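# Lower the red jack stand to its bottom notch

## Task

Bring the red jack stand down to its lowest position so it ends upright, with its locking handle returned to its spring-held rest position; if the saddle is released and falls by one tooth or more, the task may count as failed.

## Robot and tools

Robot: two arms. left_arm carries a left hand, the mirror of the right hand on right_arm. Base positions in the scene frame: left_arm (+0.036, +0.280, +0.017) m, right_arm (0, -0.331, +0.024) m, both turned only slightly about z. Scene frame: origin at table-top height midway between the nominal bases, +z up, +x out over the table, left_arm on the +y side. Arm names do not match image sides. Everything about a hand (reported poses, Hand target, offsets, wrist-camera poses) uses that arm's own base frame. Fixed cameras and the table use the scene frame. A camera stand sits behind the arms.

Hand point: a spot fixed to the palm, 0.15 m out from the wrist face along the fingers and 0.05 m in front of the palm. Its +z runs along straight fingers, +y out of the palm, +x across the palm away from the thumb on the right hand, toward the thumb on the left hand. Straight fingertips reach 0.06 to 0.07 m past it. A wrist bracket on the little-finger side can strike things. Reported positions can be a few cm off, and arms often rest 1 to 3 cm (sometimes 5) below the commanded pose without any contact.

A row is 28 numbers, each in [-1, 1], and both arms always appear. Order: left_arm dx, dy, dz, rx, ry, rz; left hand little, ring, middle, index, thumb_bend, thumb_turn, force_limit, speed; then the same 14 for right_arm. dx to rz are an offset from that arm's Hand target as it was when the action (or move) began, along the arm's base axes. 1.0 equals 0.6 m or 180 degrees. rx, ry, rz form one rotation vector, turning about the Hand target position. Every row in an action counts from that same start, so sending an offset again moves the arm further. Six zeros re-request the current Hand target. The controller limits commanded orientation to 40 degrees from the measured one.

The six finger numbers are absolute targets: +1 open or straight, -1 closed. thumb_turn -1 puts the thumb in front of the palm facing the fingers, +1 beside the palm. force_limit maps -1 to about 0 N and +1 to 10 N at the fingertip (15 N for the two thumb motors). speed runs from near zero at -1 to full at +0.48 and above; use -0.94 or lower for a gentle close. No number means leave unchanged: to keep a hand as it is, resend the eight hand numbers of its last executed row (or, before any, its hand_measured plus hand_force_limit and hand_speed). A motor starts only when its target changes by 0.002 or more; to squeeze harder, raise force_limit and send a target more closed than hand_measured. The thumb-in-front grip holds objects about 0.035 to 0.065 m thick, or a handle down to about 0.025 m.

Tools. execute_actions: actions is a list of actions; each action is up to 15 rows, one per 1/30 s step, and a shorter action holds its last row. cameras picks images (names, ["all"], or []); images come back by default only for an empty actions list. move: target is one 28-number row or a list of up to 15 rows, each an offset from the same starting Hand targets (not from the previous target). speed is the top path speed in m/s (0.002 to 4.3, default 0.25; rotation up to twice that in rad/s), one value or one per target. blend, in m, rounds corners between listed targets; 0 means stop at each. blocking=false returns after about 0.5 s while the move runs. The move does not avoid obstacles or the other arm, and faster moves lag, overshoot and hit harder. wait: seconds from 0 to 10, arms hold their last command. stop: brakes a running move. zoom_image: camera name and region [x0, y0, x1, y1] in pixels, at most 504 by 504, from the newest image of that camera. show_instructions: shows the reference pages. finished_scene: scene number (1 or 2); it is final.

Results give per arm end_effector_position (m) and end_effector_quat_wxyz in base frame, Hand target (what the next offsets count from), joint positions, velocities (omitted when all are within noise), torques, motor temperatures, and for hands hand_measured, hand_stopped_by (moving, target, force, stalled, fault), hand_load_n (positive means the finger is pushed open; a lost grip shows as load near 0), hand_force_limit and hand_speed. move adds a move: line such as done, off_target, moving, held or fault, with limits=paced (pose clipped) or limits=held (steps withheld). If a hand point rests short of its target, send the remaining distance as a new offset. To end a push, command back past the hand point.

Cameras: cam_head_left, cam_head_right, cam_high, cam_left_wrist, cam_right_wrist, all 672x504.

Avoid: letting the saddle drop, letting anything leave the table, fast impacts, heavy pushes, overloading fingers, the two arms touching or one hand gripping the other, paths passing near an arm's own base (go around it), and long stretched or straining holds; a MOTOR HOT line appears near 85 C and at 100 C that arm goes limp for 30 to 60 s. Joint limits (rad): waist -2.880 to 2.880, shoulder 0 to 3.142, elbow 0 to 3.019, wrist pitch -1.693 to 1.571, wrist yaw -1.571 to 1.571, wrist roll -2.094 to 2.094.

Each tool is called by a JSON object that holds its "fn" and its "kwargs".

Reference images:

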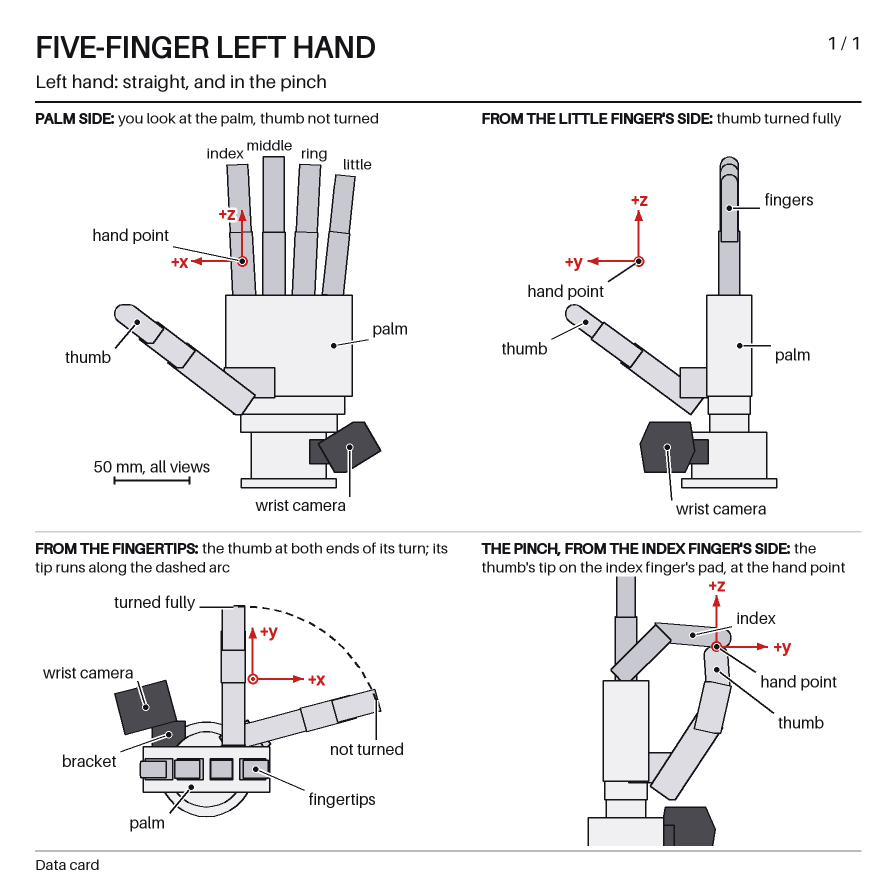

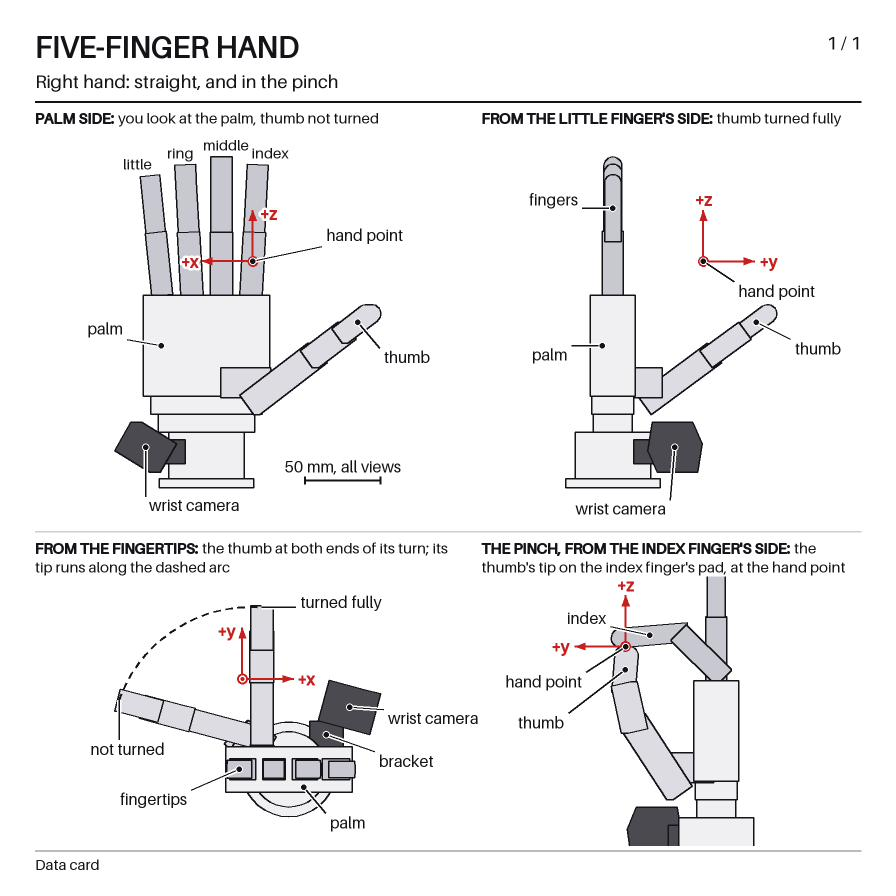

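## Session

{"fn": "execute_actions", "kwargs": {"actions": []}}

Scene clock: 0.00 s.
left_arm: end_effector_position=(+0.4294, +0.0374, +0.1359) hand_measured=(+1.000, +1.000, +1.000, +1.000, +1.000, +1.000) hand_load_n=(+0.0, +0.0, +0.0, +0.0, +0.0, +0.0) hand_stopped_by=(target, target, target, target, target, target) hand_force_limit=0.00 hand_speed=-0.80 end_effector_quat_wxyz=(+0.348, -0.293, +0.873, +0.173) | right_arm: end_effector_position=(+0.6154, +0.3267, +0.3520) hand_measured=(+1.000, +1.000, +1.000, +1.000, +1.000, +1.000) hand_load_n=(+0.0, +0.0, +0.0, +0.0, +0.0, +0.0) hand_stopped_by=(target, target, target, target, target, target) hand_force_limit=0.00 hand_speed=-0.80 end_effector_quat_wxyz=(+0.581, -0.411, +0.673, -0.202)
Joint positions: left_arm=[-0.24 1.384 0.944 -0.642 -0.659 0.853] | right_arm=[0.468 1.487 1.304 -0.072 0.247 0.752]
Joint velocities: within noise
Joint torques (N m): no reading
Motor temperatures (°C): left_arm=[22 26 38 21 23 21] | right_arm=[20 28 50 24 23 25]
Heat: left arm: hottest elbow 38 °C; right arm: hottest elbow 50 °C.
Hand target: left_arm +0.4374, +0.0354, +0.1435; +0.356, -0.296, +0.870, +0.168 | right_arm +0.6201, +0.3291, +0.3683; +0.592, -0.405, +0.667, -0.202
camera_calibration:
cam_left_wrist: T_world_to_cam=[[0.460839, -0.833061, -0.306002, -0.12302], [-0.882624, -0.394174, -0.25613, 0.433468], [0.0927539, 0.388119, -0.91693, 0.190119], [0, 0, 0, 1]] pos_world=[0.421648, -0.00541005, 0.247706]
cam_right_wrist: T_world_to_cam=[[-0.346871, 0.325634, -0.87957, 0.410927], [-0.539219, 0.69808, 0.471091, -0.0607906], [0.767413, 0.637689, -0.0665559, -0.542366], [0, 0, 0, 1]] pos_world=[0.525978, 0.254486, 0.353979]

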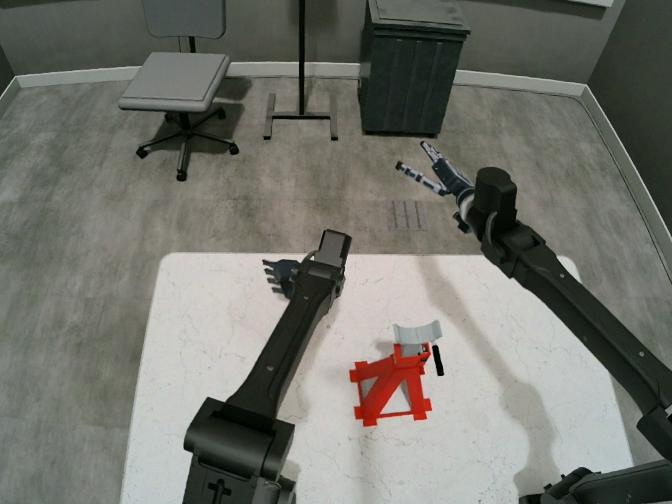

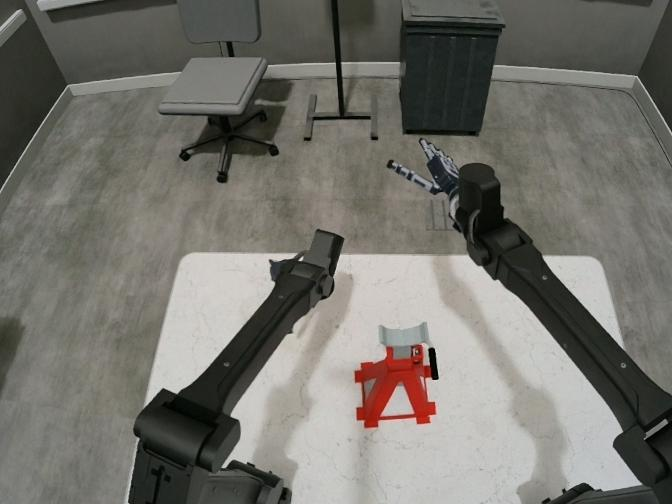

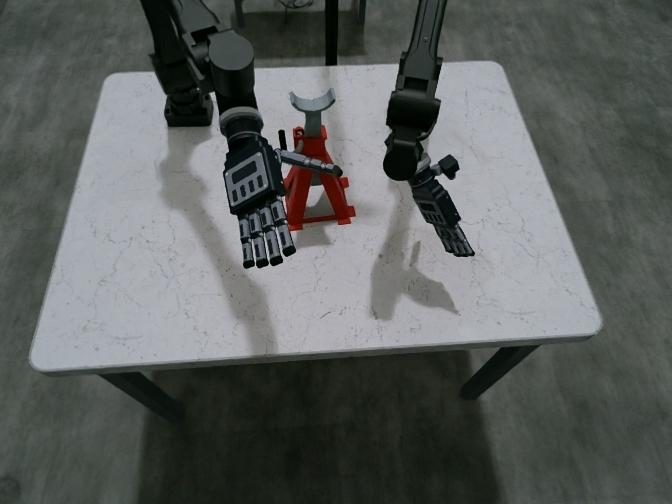

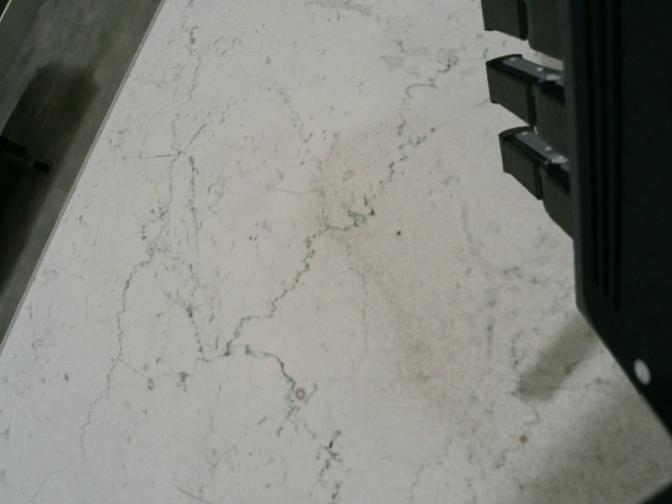

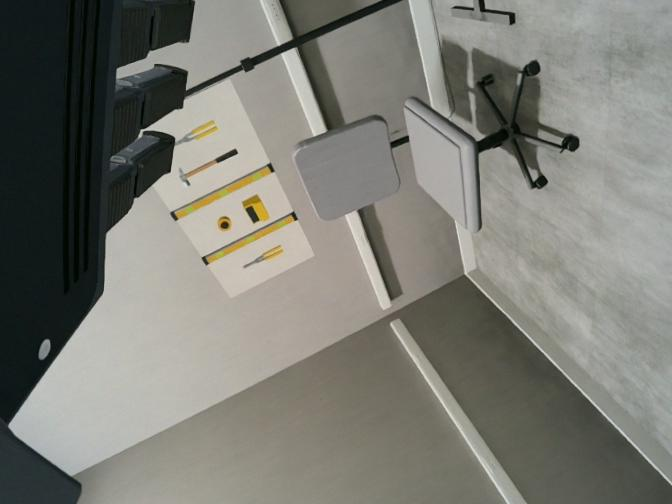

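{"fn": "zoom_image", "kwargs": {"camera": "cam_high", "region": [270, 70, 370, 240]}}

{"fn": "zoom_image", "kwargs": {"camera": "cam_head_left", "region": [340, 300, 470, 440]}}

{"fn": "zoom_image", "kwargs": {"camera": "cam_head_right", "region": [340, 300, 470, 440]}}

Scaled by 2.965 from the camera's 672x504 image, which has a finer 960x720 frame.

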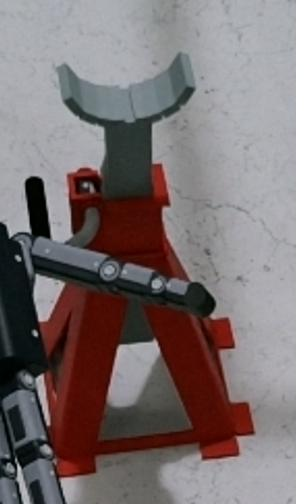

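Scaled by 3.600 from the camera's 672x504 image, which has a finer 960x720 frame.

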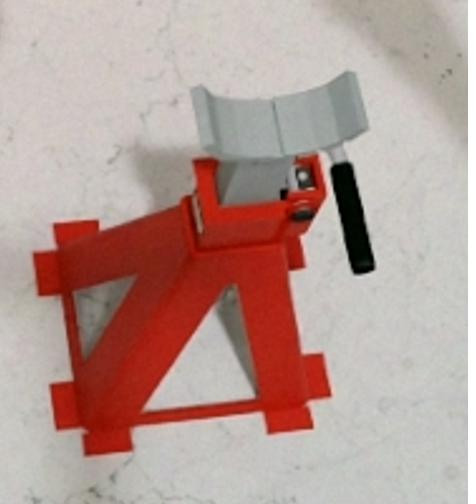

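Scaled by 3.600 from the camera's 672x504 image, which has a finer 960x720 frame.

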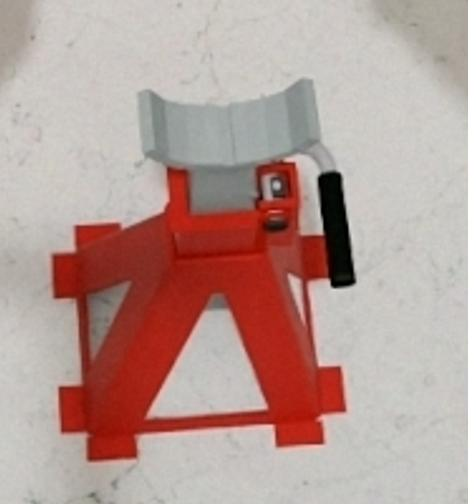

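{"fn": "move", "kwargs": {"target": [[-0.1,-0.2,0.43,-0.173,-0.116,0.077,1,1,1,1,1,-1,0.3,0.3, -0.2,-0.3,0.05,-0.087,0.185,0.091,1,1,1,1,1,-1,0.3,0.3],[-0.236,-0.49,0.4325,-0.346,-0.2314,0.1542,1,1,1,1,1,-1,0.3,0.3, -0.44,-0.17,-0.1,-0.1738,0.3703,0.1828,1,1,1,1,1,-1,0.3,0.3]], "speed": 0.25, "blend": 0.05, "cameras": ["all"]}}

Scene clock: 293.63 s.
left_arm: end_effector_position=(+0.2983, -0.2539, +0.4043) hand_measured=(+1.000, +1.000, +1.000, +1.000, +1.000, -1.000) hand_load_n=(+0.0, +0.0, +0.0, +0.0, +0.0, -0.5) hand_stopped_by=(target, target, target, target, target, target) hand_force_limit=0.30 hand_speed=0.30 end_effector_quat_wxyz=(-0.381, +0.656, -0.563, +0.327) | right_arm: end_effector_position=(+0.3478, +0.2230, +0.3015) hand_measured=(+1.000, +1.000, +1.000, +1.000, +1.000, -1.000) hand_load_n=(+0.0, +0.0, +0.0, +0.0, +0.0, +0.0) hand_stopped_by=(target, target, target, target, target, target) hand_force_limit=0.30 hand_speed=0.30 end_effector_quat_wxyz=(-0.042, +0.738, -0.671, -0.055)
Joint positions: left_arm=[-1 1.032 1.359 -1.28 -0.916 -0.839] | right_arm=[0.393 1.516 1.648 -1.674 -0.136 0.3]
Joint torques (N m): left_arm=[-0.62 -2.73 7.91 0.85 -0.61 0.01] | right_arm=[-0.73 -11.22 14.61 0.38 0.06 -0.19]
Motor temperatures (°C): left_arm=[22 28 47 21 25 21] | right_arm=[20 35 75 24 23 25]
Heat: left arm: hottest elbow 47 °C; right arm: hottest elbow 75 °C.
Hand target: left_arm +0.2959, -0.2585, +0.4030; -0.379, +0.656, -0.566, +0.327 | right_arm +0.3562, +0.2271, +0.3083; -0.046, +0.741, -0.668, -0.051
Off the commanded pose: left_arm 0.005 m, 0 deg | right_arm 0.011 m, 1 deg.
move: off_target (right_arm)
camera_calibration:
cam_left_wrist: T_world_to_cam=[[0.534821, -0.195136, 0.822124, -0.539299], [-0.385769, -0.922037, 0.0321058, -0.127046], [0.751764, -0.334321, -0.568402, 0.0403658], [0, 0, 0, 1]] pos_world=[0.209072, -0.208883, 0.470394]
cam_right_wrist: T_world_to_cam=[[-0.92625, -0.376395, 0.0196933, 0.394348], [-0.291075, 0.747528, 0.597057, -0.244181], [-0.239451, 0.547292, -0.801957, 0.317859], [0, 0, 0, 1]] pos_world=[0.370301, 0.157001, 0.392934]

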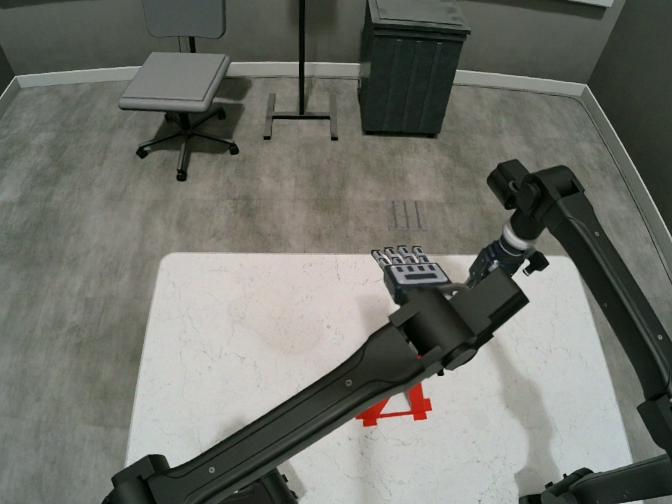

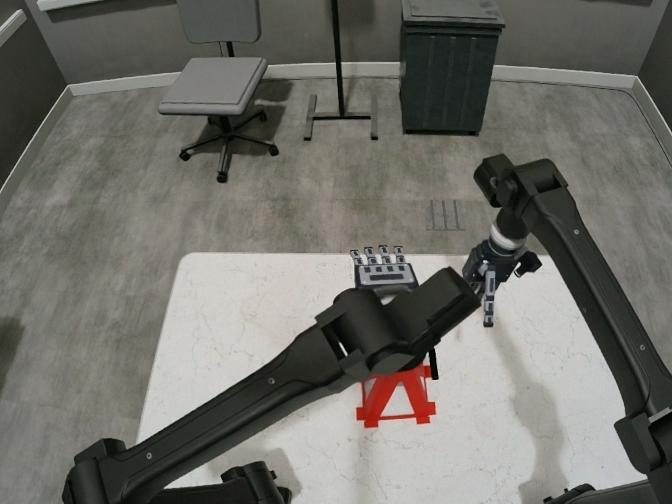

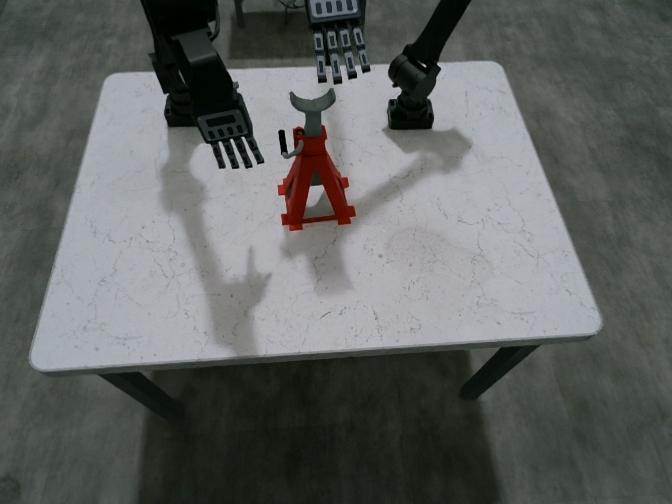

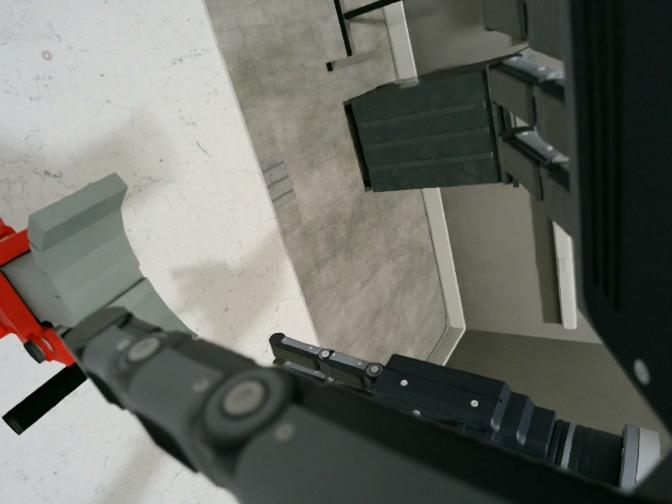

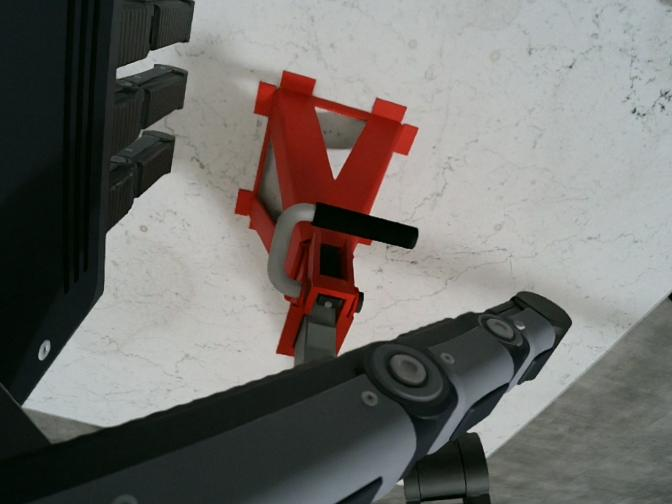

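{"fn": "move", "kwargs": {"target": [[0.012,-0.014,0,0,0,0,1,1,1,1,1,-1,0.3,0.3, -0.008,0.107,0,0,0,0,1,1,1,1,1,-1,0.3,0.3],[0.012,-0.014,-0.097,0,0,0,1,1,1,1,1,-1,0.3,0.3, -0.008,0.107,-0.233,0,0,0,1,1,1,1,1,-1,0.3,0.3]], "speed": 0.15, "blend": 0.01, "cameras": ["cam_left_wrist","cam_right_wrist","cam_high"]}}

Scene clock: 378.07 s.
left_arm: end_effector_position=(+0.3051, -0.2645, +0.3406) hand_measured=(+1.000, +1.000, +1.000, +1.000, +1.000, -1.000) hand_load_n=(-0.5, +0.0, +0.0, +0.0, +0.0, +0.0) hand_stopped_by=(target, target, target, target, target, target) hand_force_limit=0.30 hand_speed=0.30 end_effector_quat_wxyz=(-0.384, +0.654, -0.570, +0.314) | right_arm: end_effector_position=(+0.3495, +0.2897, +0.1797) hand_measured=(+1.000, +1.000, +1.000, +1.000, +1.000, -1.000) hand_load_n=(+0.0, +0.0, +0.0, +0.0, +0.0, +0.0) hand_stopped_by=(target, target, target, target, target, target) hand_force_limit=0.30 hand_speed=0.30 end_effector_quat_wxyz=(-0.054, +0.743, -0.665, -0.050)
Joint positions: left_arm=[-1 1.041 1.203 -1.144 -0.916 -0.84] | right_arm=[0.523 1.585 1.411 -1.325 -0.129 0.416]
Joint torques (N m): left_arm=[-0.21 -4.6 7.51 1.74 -0.48 0.08] | right_arm=[-1.26 -12.34 10.24 1.09 0.1 -0.02]
Motor temperatures (°C): left_arm=[22 27 47 21 25 21] | right_arm=[20 32 78 24 23 25]
Heat: left arm: hottest elbow 47 °C; right arm: hottest elbow 78 °C.
Hand target: left_arm +0.3031, -0.2669, +0.3446; -0.379, +0.656, -0.566, +0.326 | right_arm +0.3513, +0.2912, +0.1684; -0.046, +0.741, -0.668, -0.051
Off the commanded pose: left_arm 0.005 m, 2 deg | right_arm 0.011 m, 1 deg.
move: off_target (right_arm)
camera_calibration:
cam_left_wrist: T_world_to_cam=[[0.548092, -0.215113, 0.808283, -0.497275], [-0.385087, -0.922749, 0.0155485, -0.126914], [0.742498, -0.319781, -0.588589, 0.00908915], [0, 0, 0, 1]] pos_world=[0.216931, -0.221174, 0.409262]
cam_right_wrist: T_world_to_cam=[[-0.920844, -0.389861, -0.00736742, 0.430344], [-0.316614, 0.73654, 0.597716, -0.208917], [-0.2276, 0.552736, -0.801674, 0.178266], [0, 0, 0, 1]] pos_world=[0.370707, 0.223116, 0.270955]
Images, in order (width x height): cam_high 672x504, cam_left_wrist 672x504, cam_right_wrist 672x504.

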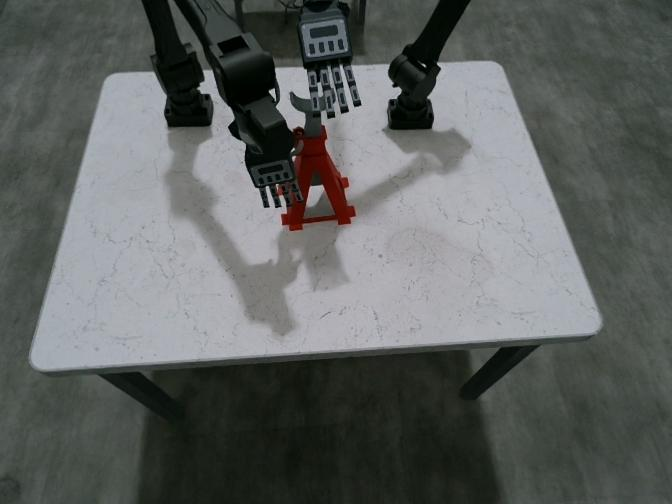

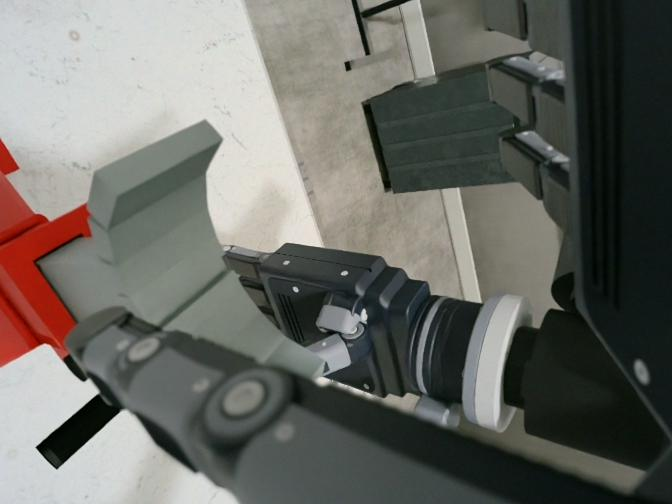

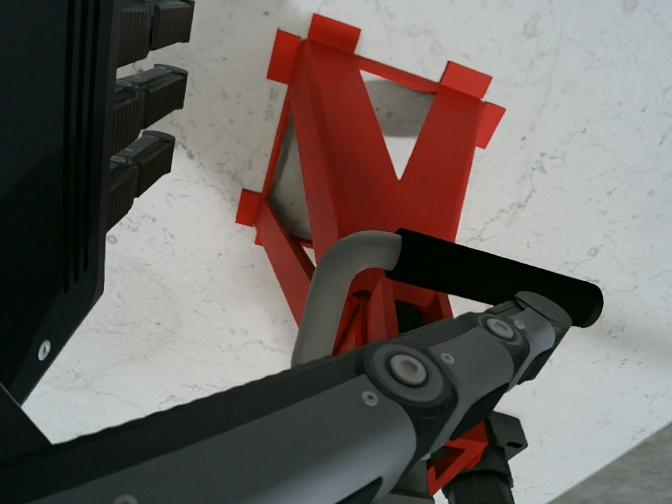

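{"fn": "move", "kwargs": {"target": [0.0015,-0.003,-0.113,0,0,0,1,1,1,1,1,-1,0.3,0.3, 0,0,0,0,0,0,1,1,-0.05,-0.05,1,-1,0.3,0.3], "speed": 0.12, "cameras": ["cam_left_wrist","cam_right_wrist","cam_high"]}}

{"fn": "zoom_image", "kwargs": {"camera": "cam_high", "region": [240, 60, 380, 230]}}

Scene clock: 430.70 s.
left_arm: end_effector_position=(+0.3060, -0.2658, +0.2725) hand_measured=(+1.000, +1.000, +1.000, +1.000, +1.000, -1.000) hand_load_n=(+0.0, +0.0, +0.0, +0.0, +0.0, +0.0) hand_stopped_by=(target, target, target, target, target, target) hand_force_limit=0.30 hand_speed=0.30 end_effector_quat_wxyz=(-0.384, +0.654, -0.571, +0.314) | right_arm: end_effector_position=(+0.3496, +0.2897, +0.1797) hand_measured=(+1.000, +1.000, -0.050, -0.050, +1.000, -1.000) hand_load_n=(+0.0, +0.0, +0.0, +0.0, +0.0, +0.0) hand_stopped_by=(target, target, target, target, target, target) hand_force_limit=0.30 hand_speed=0.30 end_effector_quat_wxyz=(-0.054, +0.743, -0.665, -0.050)
Joint positions: left_arm=[-1 1.033 1.02 -0.97 -0.916 -0.84] | right_arm=[0.523 1.585 1.411 -1.325 -0.128 0.416]
Joint torques (N m): left_arm=[-0.32 -4.66 7.62 1.77 -0.5 0.07] | right_arm=[-1.38 -12.22 10.06 0.92 0.05 -0.02]
Motor temperatures (°C): left_arm=[22 27 45 21 25 21] | right_arm=[20 34 69 24 22 25]
Heat: left arm: hottest elbow 45 °C; right arm: hottest elbow 69 °C.
Hand target: left_arm +0.3040, -0.2688, +0.2769; -0.379, +0.656, -0.566, +0.327 | right_arm +0.3513, +0.2912, +0.1684; -0.046, +0.741, -0.668, -0.051
Off the commanded pose: left_arm 0.006 m, 2 deg | right_arm 0.012 m, 1 deg.
move: off_target (right_arm)
camera_calibration:
cam_left_wrist: T_world_to_cam=[[0.548735, -0.216179, 0.807562, -0.443345], [-0.385071, -0.922771, 0.0146341, -0.126595], [0.742031, -0.318999, -0.589601, -0.0314039], [0, 0, 0, 1]] pos_world=[0.217834, -0.222678, 0.341366]
cam_right_wrist: T_world_to_cam=[[-0.920993, -0.389501, -0.00776436, 0.430427], [-0.316615, 0.736741, 0.597468, -0.208894], [-0.226994, 0.552722, -0.801855, 0.178094], [0, 0, 0, 1]] pos_world=[0.370708, 0.223116, 0.270955]
Images, in order (width x height): cam_high 672x504, cam_left_wrist 672x504, cam_right_wrist 672x504.

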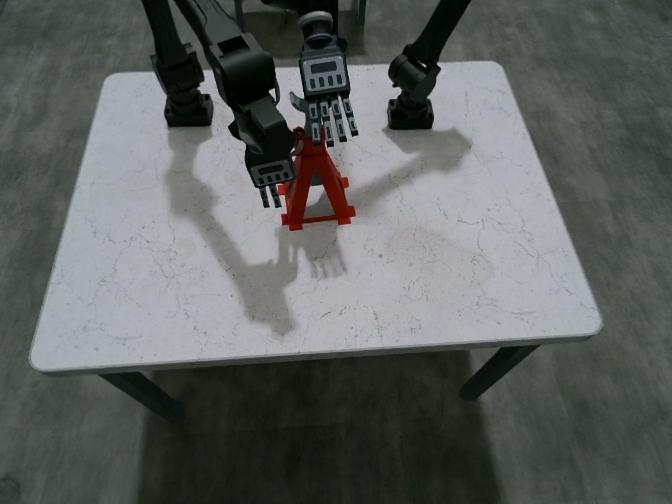

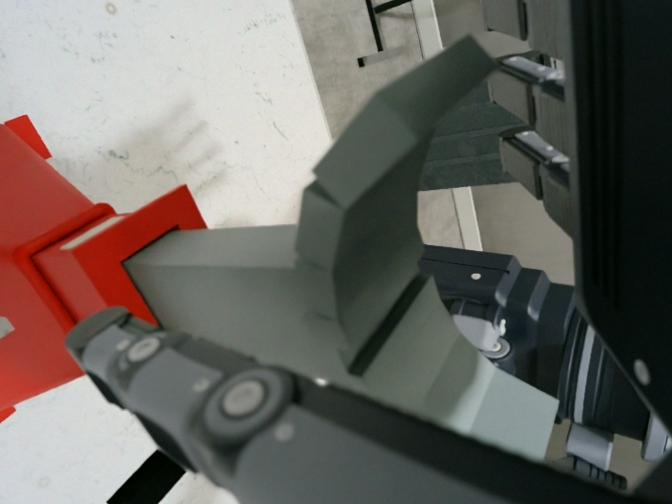

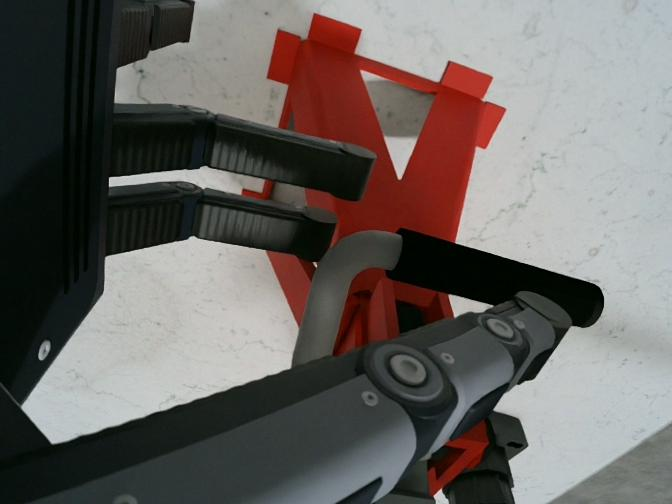

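Scaled by 2.965 from the camera's 672x504 image, which has a finer 960x720 frame.

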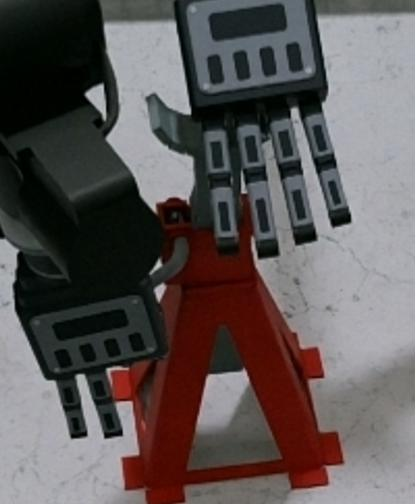

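{"fn": "move", "kwargs": {"target": [-0.0067,-0.01,0.0167,0,0,0,0,0,0,0,0.7,-1,0.5,-0.4, -0.036,-0.005,-0.007,0,0,0,1,1,-0.05,-0.05,1,-1,0.3,0.3], "speed": 0.06, "cameras": ["cam_left_wrist","cam_right_wrist"]}}

Scene clock: 470.87 s.
left_arm: end_effector_position=(+0.3011, -0.2660, +0.2710) hand_measured=(+0.000, +0.000, +0.000, +0.000, +0.700, -1.000) hand_load_n=(+0.0, +0.0, +0.0, +0.0, +0.0, +0.0) hand_stopped_by=(target, target, target, target, target, target) hand_force_limit=0.50 hand_speed=-0.40 end_effector_quat_wxyz=(-0.385, +0.654, -0.571, +0.311) | right_arm: end_effector_position=(+0.3319, +0.2860, +0.1606) hand_measured=(+1.000, +1.000, -0.050, -0.050, +1.000, -1.000) hand_load_n=(+0.0, +0.0, +0.0, +0.0, +0.0, +0.0) hand_stopped_by=(target, target, target, target, target, target) hand_force_limit=0.30 hand_speed=0.30 end_effector_quat_wxyz=(-0.037, +0.741, -0.668, -0.056)
Joint positions: left_arm=[-1.014 1.033 1.019 -0.993 -0.924 -0.862] | right_arm=[0.534 1.574 1.344 -1.302 -0.128 0.433]
Joint torques (N m): left_arm=[-0.85 -3.84 10.13 0.77 -0.62 0.01] | right_arm=[-0.67 -15.56 10.02 1.06 0.13 -0.05]
Motor temperatures (°C): left_arm=[22 27 46 21 25 21] | right_arm=[20 34 66 24 22 25]
Heat: left arm: hottest elbow 46 °C; right arm: hottest elbow 66 °C.
Hand target: left_arm +0.2999, -0.2748, +0.2869; -0.379, +0.656, -0.566, +0.327 | right_arm +0.3297, +0.2883, +0.1643; -0.046, +0.741, -0.668, -0.051
Off the commanded pose: left_arm 0.018 m, 2 deg | right_arm 0.005 m, 1 deg.
move: off_target (left_arm)
camera_calibration:
cam_left_wrist: T_world_to_cam=[[0.551433, -0.218772, 0.805022, -0.440317], [-0.383246, -0.923575, 0.0115294, -0.128472], [0.740976, -0.314879, -0.593133, -0.026417], [0, 0, 0, 1]] pos_world=[0.213143, -0.223301, 0.340277]
cam_right_wrist: T_world_to_cam=[[-0.92285, -0.384181, 0.0274296, 0.406006], [-0.293984, 0.748616, 0.594262, -0.210748], [-0.248838, 0.540351, -0.803804, 0.171835], [0, 0, 0, 1]] pos_world=[0.355485, 0.220898, 0.252225]
Images, in order (width x height): cam_left_wrist 672x504, cam_right_wrist 672x504.

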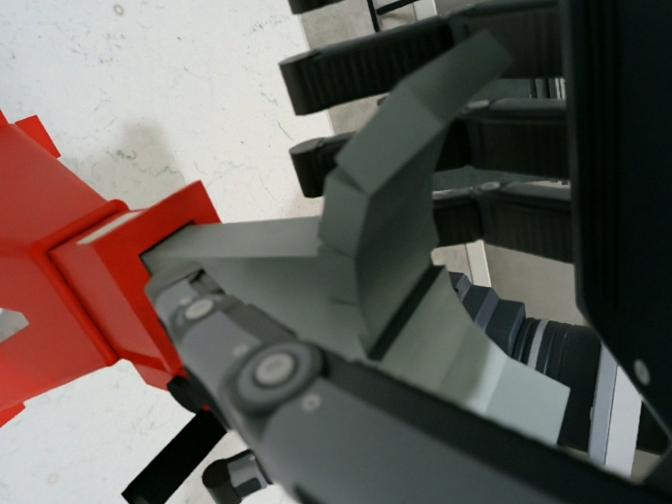

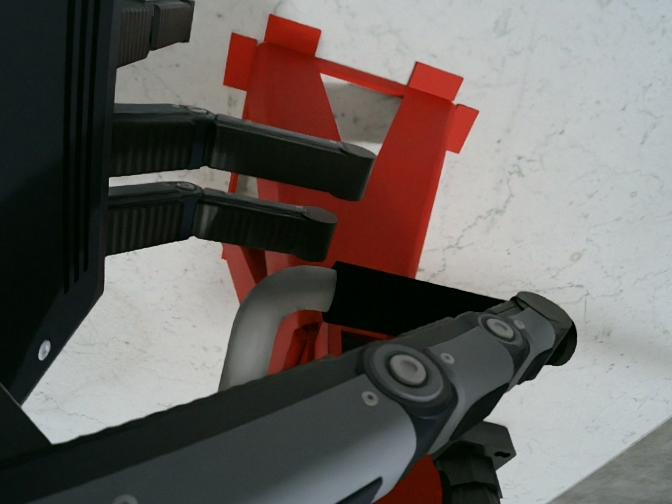

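{"fn": "move", "kwargs": {"target": [-0.002,-0.025,0.012,0,0,0,0,0,0,0,0.7,-1,0.5,-0.4, -0.015,-0.002,0.01,0,0,0,1,1,-0.05,-0.05,1,-1,0.3,0.3], "speed": 0.08, "cameras": ["cam_left_wrist"]}}

Scene clock: 507.97 s.
left_arm: end_effector_position=(+0.2962, -0.2747, +0.2748) hand_measured=(+0.000, +0.000, +0.000, +0.000, +0.700, -1.000) hand_load_n=(+0.0, +0.0, +0.0, +0.0, +0.0, +0.0) hand_stopped_by=(target, target, target, target, target, target) hand_force_limit=0.50 hand_speed=-0.40 end_effector_quat_wxyz=(-0.386, +0.654, -0.572, +0.311) | right_arm: end_effector_position=(+0.3261, +0.2865, +0.1671) hand_measured=(+1.000, +1.000, -0.050, -0.050, +1.000, -1.000) hand_load_n=(+0.0, +0.0, +0.0, +0.0, +0.0, +0.0) hand_stopped_by=(target, target, target, target, target, target) hand_force_limit=0.30 hand_speed=0.30 end_effector_quat_wxyz=(-0.044, +0.741, -0.668, -0.054)
Joint positions: left_arm=[-1.042 1.053 1.046 -1.032 -0.939 -0.9] | right_arm=[0.541 1.549 1.333 -1.302 -0.128 0.441]
Joint torques (N m): left_arm=[-0.73 -2.73 11.6 0.75 -0.64 0.01] | right_arm=[-0.5 -13.98 9.72 0.75 0.09 -0.07]
Motor temperatures (°C): left_arm=[22 26 50 21 26 21] | right_arm=[20 35 65 24 22 25]
Heat: left arm: hottest elbow 50 °C; right arm: hottest elbow 65 °C.
Hand target: left_arm +0.2987, -0.2898, +0.2941; -0.379, +0.656, -0.566, +0.327 | right_arm +0.3207, +0.2870, +0.1702; -0.046, +0.741, -0.668, -0.051
Off the commanded pose: left_arm 0.025 m, 2 deg | right_arm 0.006 m, 0 deg.
move: off_target (left_arm)
camera_calibration:
cam_left_wrist: T_world_to_cam=[[0.551528, -0.221131, 0.804312, -0.442985], [-0.384181, -0.923208, 0.00961929, -0.137497], [0.74042, -0.314307, -0.594129, -0.0226228], [0, 0, 0, 1]] pos_world=[0.208245, -0.232006, 0.34418]
Images, in order (width x height): cam_left_wrist 672x504.

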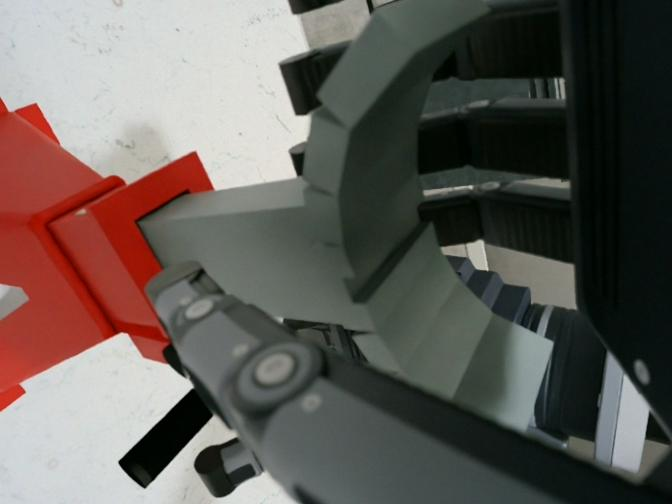

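{"fn": "move", "kwargs": {"target": [0,0,0,0,0,0,-0.12,-0.12,-0.12,-0.12,0.54,-1,-0.2,-0.92, 0,0,0,0,0,0,1,1,-0.05,-0.05,1,-1,0.3,0.3], "speed": 0.08, "cameras": ["cam_left_wrist","cam_right_wrist"]}}

Scene clock: 518.60 s.
left_arm: end_effector_position=(+0.2972, -0.2747, +0.2744) hand_measured=(-0.120, -0.120, -0.118, -0.120, +0.540, -1.000) hand_load_n=(+0.5, +0.0, +1.0, +0.0, +0.0, +0.0) hand_stopped_by=(target, target, force, target, target, target) hand_force_limit=-0.20 hand_speed=-0.92 end_effector_quat_wxyz=(-0.388, +0.654, -0.571, +0.310) | right_arm: end_effector_position=(+0.3261, +0.2865, +0.1671) hand_measured=(+1.000, +1.000, -0.050, -0.050, +1.000, -1.000) hand_load_n=(+0.0, +0.5, +0.0, +0.5, +0.0, +0.0) hand_stopped_by=(target, target, target, target, target, target) hand_force_limit=0.30 hand_speed=0.30 end_effector_quat_wxyz=(-0.044, +0.741, -0.668, -0.054)
Joint positions: left_arm=[-1.042 1.057 1.046 -1.032 -0.945 -0.902] | right_arm=[0.541 1.549 1.333 -1.302 -0.128 0.442]
Joint torques (N m): left_arm=[-0.73 -3.08 11.54 0.7 -0.39 0.03] | right_arm=[-0.79 -14.74 9.69 0.69 0.04 -0.05]
Motor temperatures (°C): left_arm=[22 26 50 21 26 21] | right_arm=[20 34 64 24 22 25]
Heat: left arm: hottest elbow 50 °C; right arm: hottest elbow 64 °C.
Hand target: left_arm +0.2987, -0.2898, +0.2942; -0.379, +0.656, -0.566, +0.327 | right_arm +0.3207, +0.2870, +0.1702; -0.046, +0.741, -0.668, -0.051
Off the commanded pose: left_arm 0.025 m, 2 deg | right_arm 0.006 m, 0 deg.
move: off_target (left_arm)
camera_calibration:
cam_left_wrist: T_world_to_cam=[[0.550172, -0.221465, 0.805149, -0.443176], [-0.380672, -0.924692, 0.00577278, -0.13756], [0.743236, -0.309673, -0.593045, -0.0235119], [0, 0, 0, 1]] pos_world=[0.208933, -0.232629, 0.343673]
cam_right_wrist: T_world_to_cam=[[-0.923511, -0.383295, 0.0145688, 0.402762], [-0.29979, 0.744967, 0.595945, -0.213984], [-0.239276, 0.545994, -0.802893, 0.170485], [0, 0, 0, 1]] pos_world=[0.348597, 0.220704, 0.258536]
Images, in order (width x height): cam_left_wrist 672x504, cam_right_wrist 672x504.

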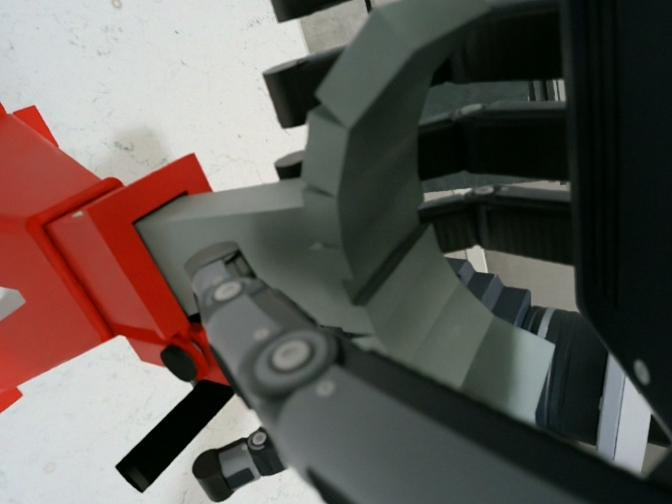

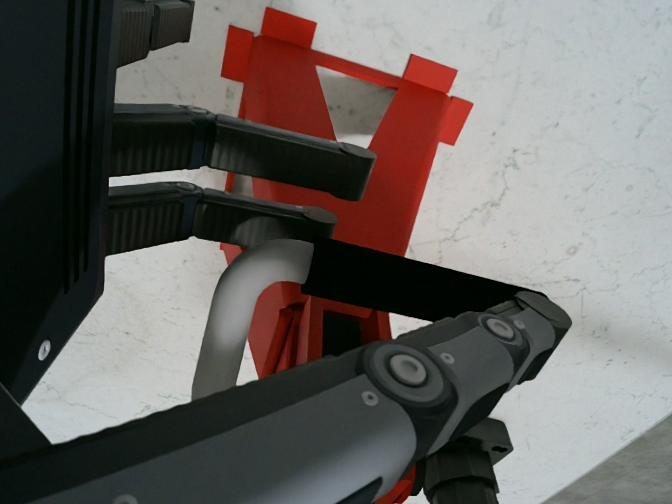

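{"fn": "move", "kwargs": {"target": [0.003,0.01,0.03,-0.006,-0.004,0,-0.12,-0.12,-0.12,-0.12,0.54,-1,-0.2,-0.92, 0,0,0,0,0,0,1,1,-0.05,-0.05,1,-1,0.3,0.3], "speed": 0.06, "cameras": ["cam_left_wrist"]}}

Scene clock: 530.93 s.
left_arm: end_effector_position=(+0.2967, -0.2748, +0.2750) hand_measured=(-0.120, -0.120, -0.118, -0.120, +0.540, -1.000) hand_load_n=(+0.0, +0.0, +5.5, +0.0, +0.0, +0.0) hand_stopped_by=(target, target, force, target, target, target) hand_force_limit=-0.20 hand_speed=-0.92 end_effector_quat_wxyz=(-0.387, +0.654, -0.572, +0.309) | right_arm: end_effector_position=(+0.3261, +0.2865, +0.1671) hand_measured=(+1.000, +1.000, -0.050, -0.050, +1.000, -1.000) hand_load_n=(+0.0, -0.5, +0.0, +0.0, +0.0, +0.0) hand_stopped_by=(target, target, target, target, target, target) hand_force_limit=0.30 hand_speed=0.30 end_effector_quat_wxyz=(-0.044, +0.741, -0.668, -0.054)
Joint positions: left_arm=[-1.042 1.057 1.049 -1.037 -0.941 -0.902] | right_arm=[0.541 1.549 1.333 -1.302 -0.128 0.442]
Joint torques (N m): left_arm=[0.26 -5.01 12.57 0.64 -0.29 0.25] | right_arm=[-1.26 -14.45 9.48 0.53 0.12 -0.04]
Motor temperatures (°C): left_arm=[22 26 51 21 25 21] | right_arm=[20 33 64 24 22 25]
Heat: left arm: hottest elbow 51 °C; right arm: hottest elbow 64 °C.
Hand target: left_arm +0.3005, -0.2838, +0.3122; -0.376, +0.657, -0.560, +0.336 | right_arm +0.3207, +0.2870, +0.1702; -0.046, +0.741, -0.668, -0.051
Off the commanded pose: left_arm 0.038 m, 4 deg | right_arm 0.006 m, 0 deg.
move: off_target (left_arm)
camera_calibration:
cam_left_wrist: T_world_to_cam=[[0.552379, -0.22255, 0.803336, -0.443816], [-0.382041, -0.924121, 0.00668252, -0.137474], [0.740893, -0.310598, -0.595488, -0.0216106], [0, 0, 0, 1]] pos_world=[0.208645, -0.232526, 0.344583]
Images, in order (width x height): cam_left_wrist 672x504.

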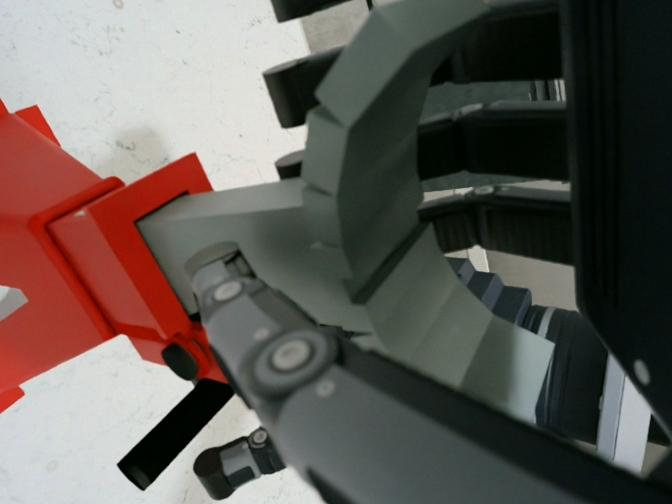

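{"fn": "move", "kwargs": {"target": [0.002,0.0,0.015,-0.003,-0.002,0,-0.05,-0.05,-0.05,-0.08,0.56,-1,-0.2,-0.5, 0,0,0,0,0,0,1,1,-0.05,-0.05,1,-1,0.3,0.3], "speed": 0.06, "cameras": ["cam_left_wrist"]}}

Scene clock: 550.67 s.
left_arm: end_effector_position=(+0.2982, -0.2786, +0.2929) hand_measured=(-0.050, -0.050, -0.050, -0.080, +0.560, -1.000) hand_load_n=(+0.0, +0.0, +0.0, +1.0, +0.0, +0.0) hand_stopped_by=(target, target, target, target, target, target) hand_force_limit=-0.20 hand_speed=-0.50 end_effector_quat_wxyz=(-0.381, +0.656, -0.565, +0.323) | right_arm: end_effector_position=(+0.3261, +0.2865, +0.1671) hand_measured=(+1.000, +1.000, -0.050, -0.050, +1.000, -1.000) hand_load_n=(+0.0, +0.0, +0.0, +0.0, +0.0, +0.0) hand_stopped_by=(target, target, target, target, target, target) hand_force_limit=0.30 hand_speed=0.30 end_effector_quat_wxyz=(-0.044, +0.741, -0.668, -0.054)
Joint positions: left_arm=[-1.042 1.048 1.081 -1.044 -0.938 -0.901] | right_arm=[0.541 1.549 1.333 -1.302 -0.128 0.442]
Joint torques (N m): left_arm=[0.44 -4.48 11.73 0.72 -0.41 0.28] | right_arm=[-1.08 -14.33 9.72 0.49 0.04 -0.06]
Motor temperatures (°C): left_arm=[22 26 57 21 25 21] | right_arm=[20 33 63 24 22 25]
Heat: left arm: hottest elbow 57 °C; right arm: hottest elbow 63 °C.
Hand target: left_arm +0.3017, -0.2838, +0.3212; -0.375, +0.658, -0.557, +0.341 | right_arm +0.3207, +0.2870, +0.1702; -0.046, +0.741, -0.668, -0.051
Off the commanded pose: left_arm 0.029 m, 2 deg | right_arm 0.006 m, 0 deg.
move: off_target (left_arm)
camera_calibration:
cam_left_wrist: T_world_to_cam=[[0.540393, -0.199641, 0.817385, -0.454114], [-0.384624, -0.92262, 0.0289397, -0.145912], [0.748358, -0.330025, -0.575364, -0.0267473], [0, 0, 0, 1]] pos_world=[0.209295, -0.234108, 0.360019]
Images, in order (width x height): cam_left_wrist 672x504.

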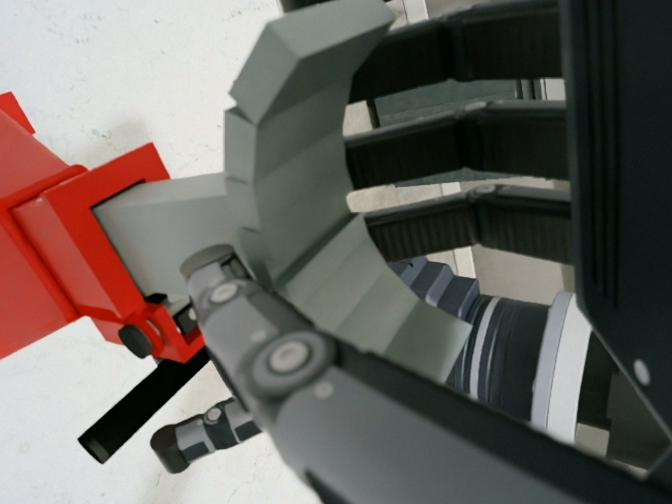

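{"fn": "move", "kwargs": {"target": [0,0,0.0,0,0,0,-0.1,-0.1,-0.1,-0.1,0.53,-1,0.0,-0.92, 0,0,0,0,0,0,1,1,-0.05,-0.05,1,-1,0.3,0.3], "speed": 0.06, "cameras": ["cam_left_wrist"]}}

{"fn": "zoom_image", "kwargs": {"camera": "cam_left_wrist", "region": [80, 120, 380, 400]}}

Scene clock: 561.53 s.
left_arm: end_effector_position=(+0.2985, -0.2783, +0.2930) hand_measured=(-0.100, -0.100, -0.092, -0.098, +0.532, -1.000) hand_load_n=(+0.0, +0.0, +7.5, +3.5, +3.5, +0.5) hand_stopped_by=(target, target, force, force, target, target) hand_force_limit=0.00 hand_speed=-0.92 end_effector_quat_wxyz=(-0.382, +0.657, -0.565, +0.323) | right_arm: end_effector_position=(+0.3261, +0.2865, +0.1671) hand_measured=(+1.000, +1.000, -0.050, -0.050, +1.000, -1.000) hand_load_n=(+0.0, +0.0, +0.0, +0.0, +0.0, +0.0) hand_stopped_by=(target, target, target, target, target, target) hand_force_limit=0.30 hand_speed=0.30 end_effector_quat_wxyz=(-0.044, +0.741, -0.668, -0.054)
Joint positions: left_arm=[-1.041 1.048 1.081 -1.044 -0.938 -0.901] | right_arm=[0.541 1.549 1.333 -1.302 -0.128 0.442]
Joint torques (N m): left_arm=[0.38 -4.48 11.75 0.72 -0.37 0.28] | right_arm=[-0.67 -14.51 9.7 0.55 0.06 -0.03]
Motor temperatures (°C): left_arm=[22 26 59 21 25 21] | right_arm=[20 33 63 24 22 25]
Heat: left arm: hottest elbow 59 °C; right arm: hottest elbow 63 °C.
Hand target: left_arm +0.3017, -0.2838, +0.3212; -0.375, +0.658, -0.557, +0.341 | right_arm +0.3207, +0.2870, +0.1702; -0.046, +0.741, -0.668, -0.051
Off the commanded pose: left_arm 0.029 m, 2 deg | right_arm 0.006 m, 0 deg.
move: off_target (left_arm)
camera_calibration:
cam_left_wrist: T_world_to_cam=[[0.540151, -0.199327, 0.817622, -0.454141], [-0.383634, -0.923048, 0.0284144, -0.145774], [0.749041, -0.329016, -0.575054, -0.02685], [0, 0, 0, 1]] pos_world=[0.209492, -0.233913, 0.360018]
Images, in order (width x height): cam_left_wrist 672x504.

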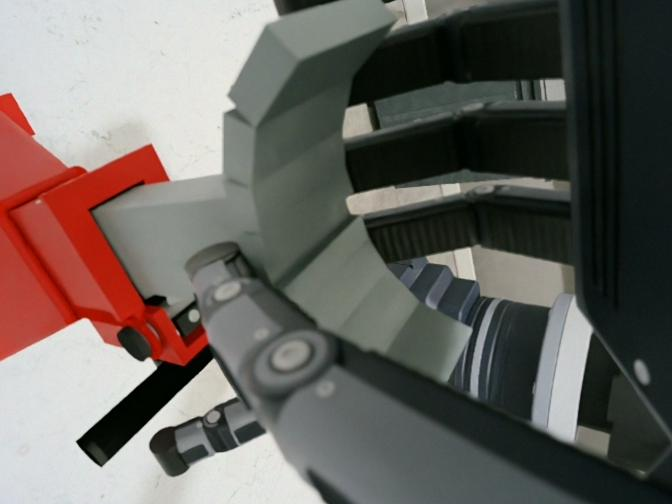

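Scaled by 1.680 from the camera's 672x504 image, which has a finer 960x720 frame.

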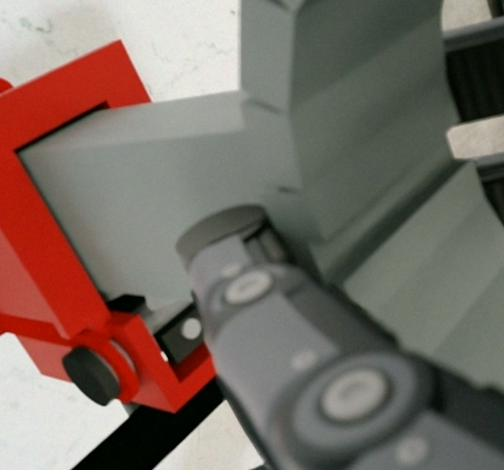

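{"fn": "move", "kwargs": {"target": [0.0,0.0,-0.062,0.006,0.004,0,-0.06,-0.06,-0.06,-0.07,0.62,-1,0.0,-0.4, 0,0,0,0,0,0,1,1,-0.05,-0.05,1,-1,0.3,0.3], "speed": 0.05, "cameras": ["cam_left_wrist"]}}

Scene clock: 581.83 s.
left_arm: end_effector_position=(+0.3003, -0.2824, +0.2862) hand_measured=(-0.060, -0.060, -0.060, -0.070, +0.620, -1.000) hand_load_n=(+0.0, +0.0, +0.0, +0.0, +0.0, +0.0) hand_stopped_by=(target, target, target, target, target, target) hand_force_limit=0.00 hand_speed=-0.40 end_effector_quat_wxyz=(-0.377, +0.658, -0.561, +0.331) | right_arm: end_effector_position=(+0.3261, +0.2865, +0.1671) hand_measured=(+1.000, +1.000, -0.050, -0.050, +1.000, -1.000) hand_load_n=(-0.5, +0.0, +0.0, +0.5, +0.0, +0.0) hand_stopped_by=(target, target, target, target, target, target) hand_force_limit=0.30 hand_speed=0.30 end_effector_quat_wxyz=(-0.044, +0.741, -0.668, -0.054)
Joint positions: left_arm=[-1.041 1.047 1.057 -1 -0.935 -0.901] | right_arm=[0.541 1.549 1.333 -1.302 -0.128 0.442]
Joint torques (N m): left_arm=[0.5 -3.6 7.62 1.73 -0.42 0.27] | right_arm=[-0.91 -14.62 9.84 0.53 0.06 -0.07]
Motor temperatures (°C): left_arm=[22 26 60 21 25 21] | right_arm=[20 33 63 24 22 25]
Heat: left arm: hottest elbow 60 °C; right arm: hottest elbow 63 °C.
Hand target: left_arm +0.3018, -0.2838, +0.2841; -0.378, +0.656, -0.563, +0.331 | right_arm +0.3207, +0.2870, +0.1702; -0.046, +0.741, -0.668, -0.051
Off the commanded pose: left_arm 0.003 m, 0 deg | right_arm 0.006 m, 0 deg.
move: done
camera_calibration:
cam_left_wrist: T_world_to_cam=[[0.532924, -0.18462, 0.825777, -0.446469], [-0.385657, -0.921647, 0.0428345, -0.15184], [0.753167, -0.341294, -0.562368, -0.041807], [0, 0, 0, 1]] pos_world=[0.210864, -0.236638, 0.351677]
Images, in order (width x height): cam_left_wrist 672x504.

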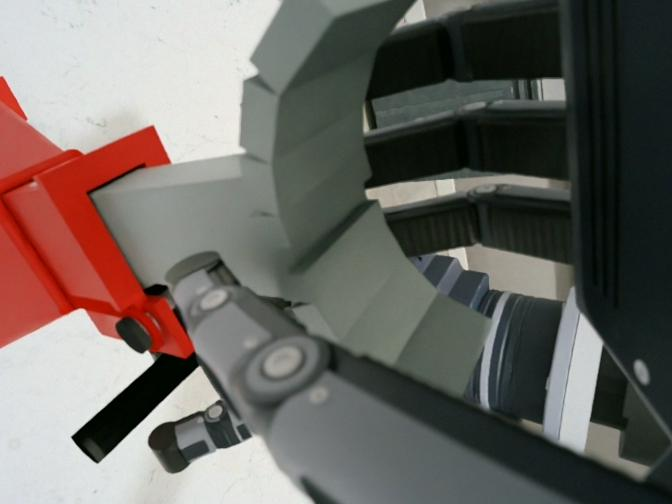

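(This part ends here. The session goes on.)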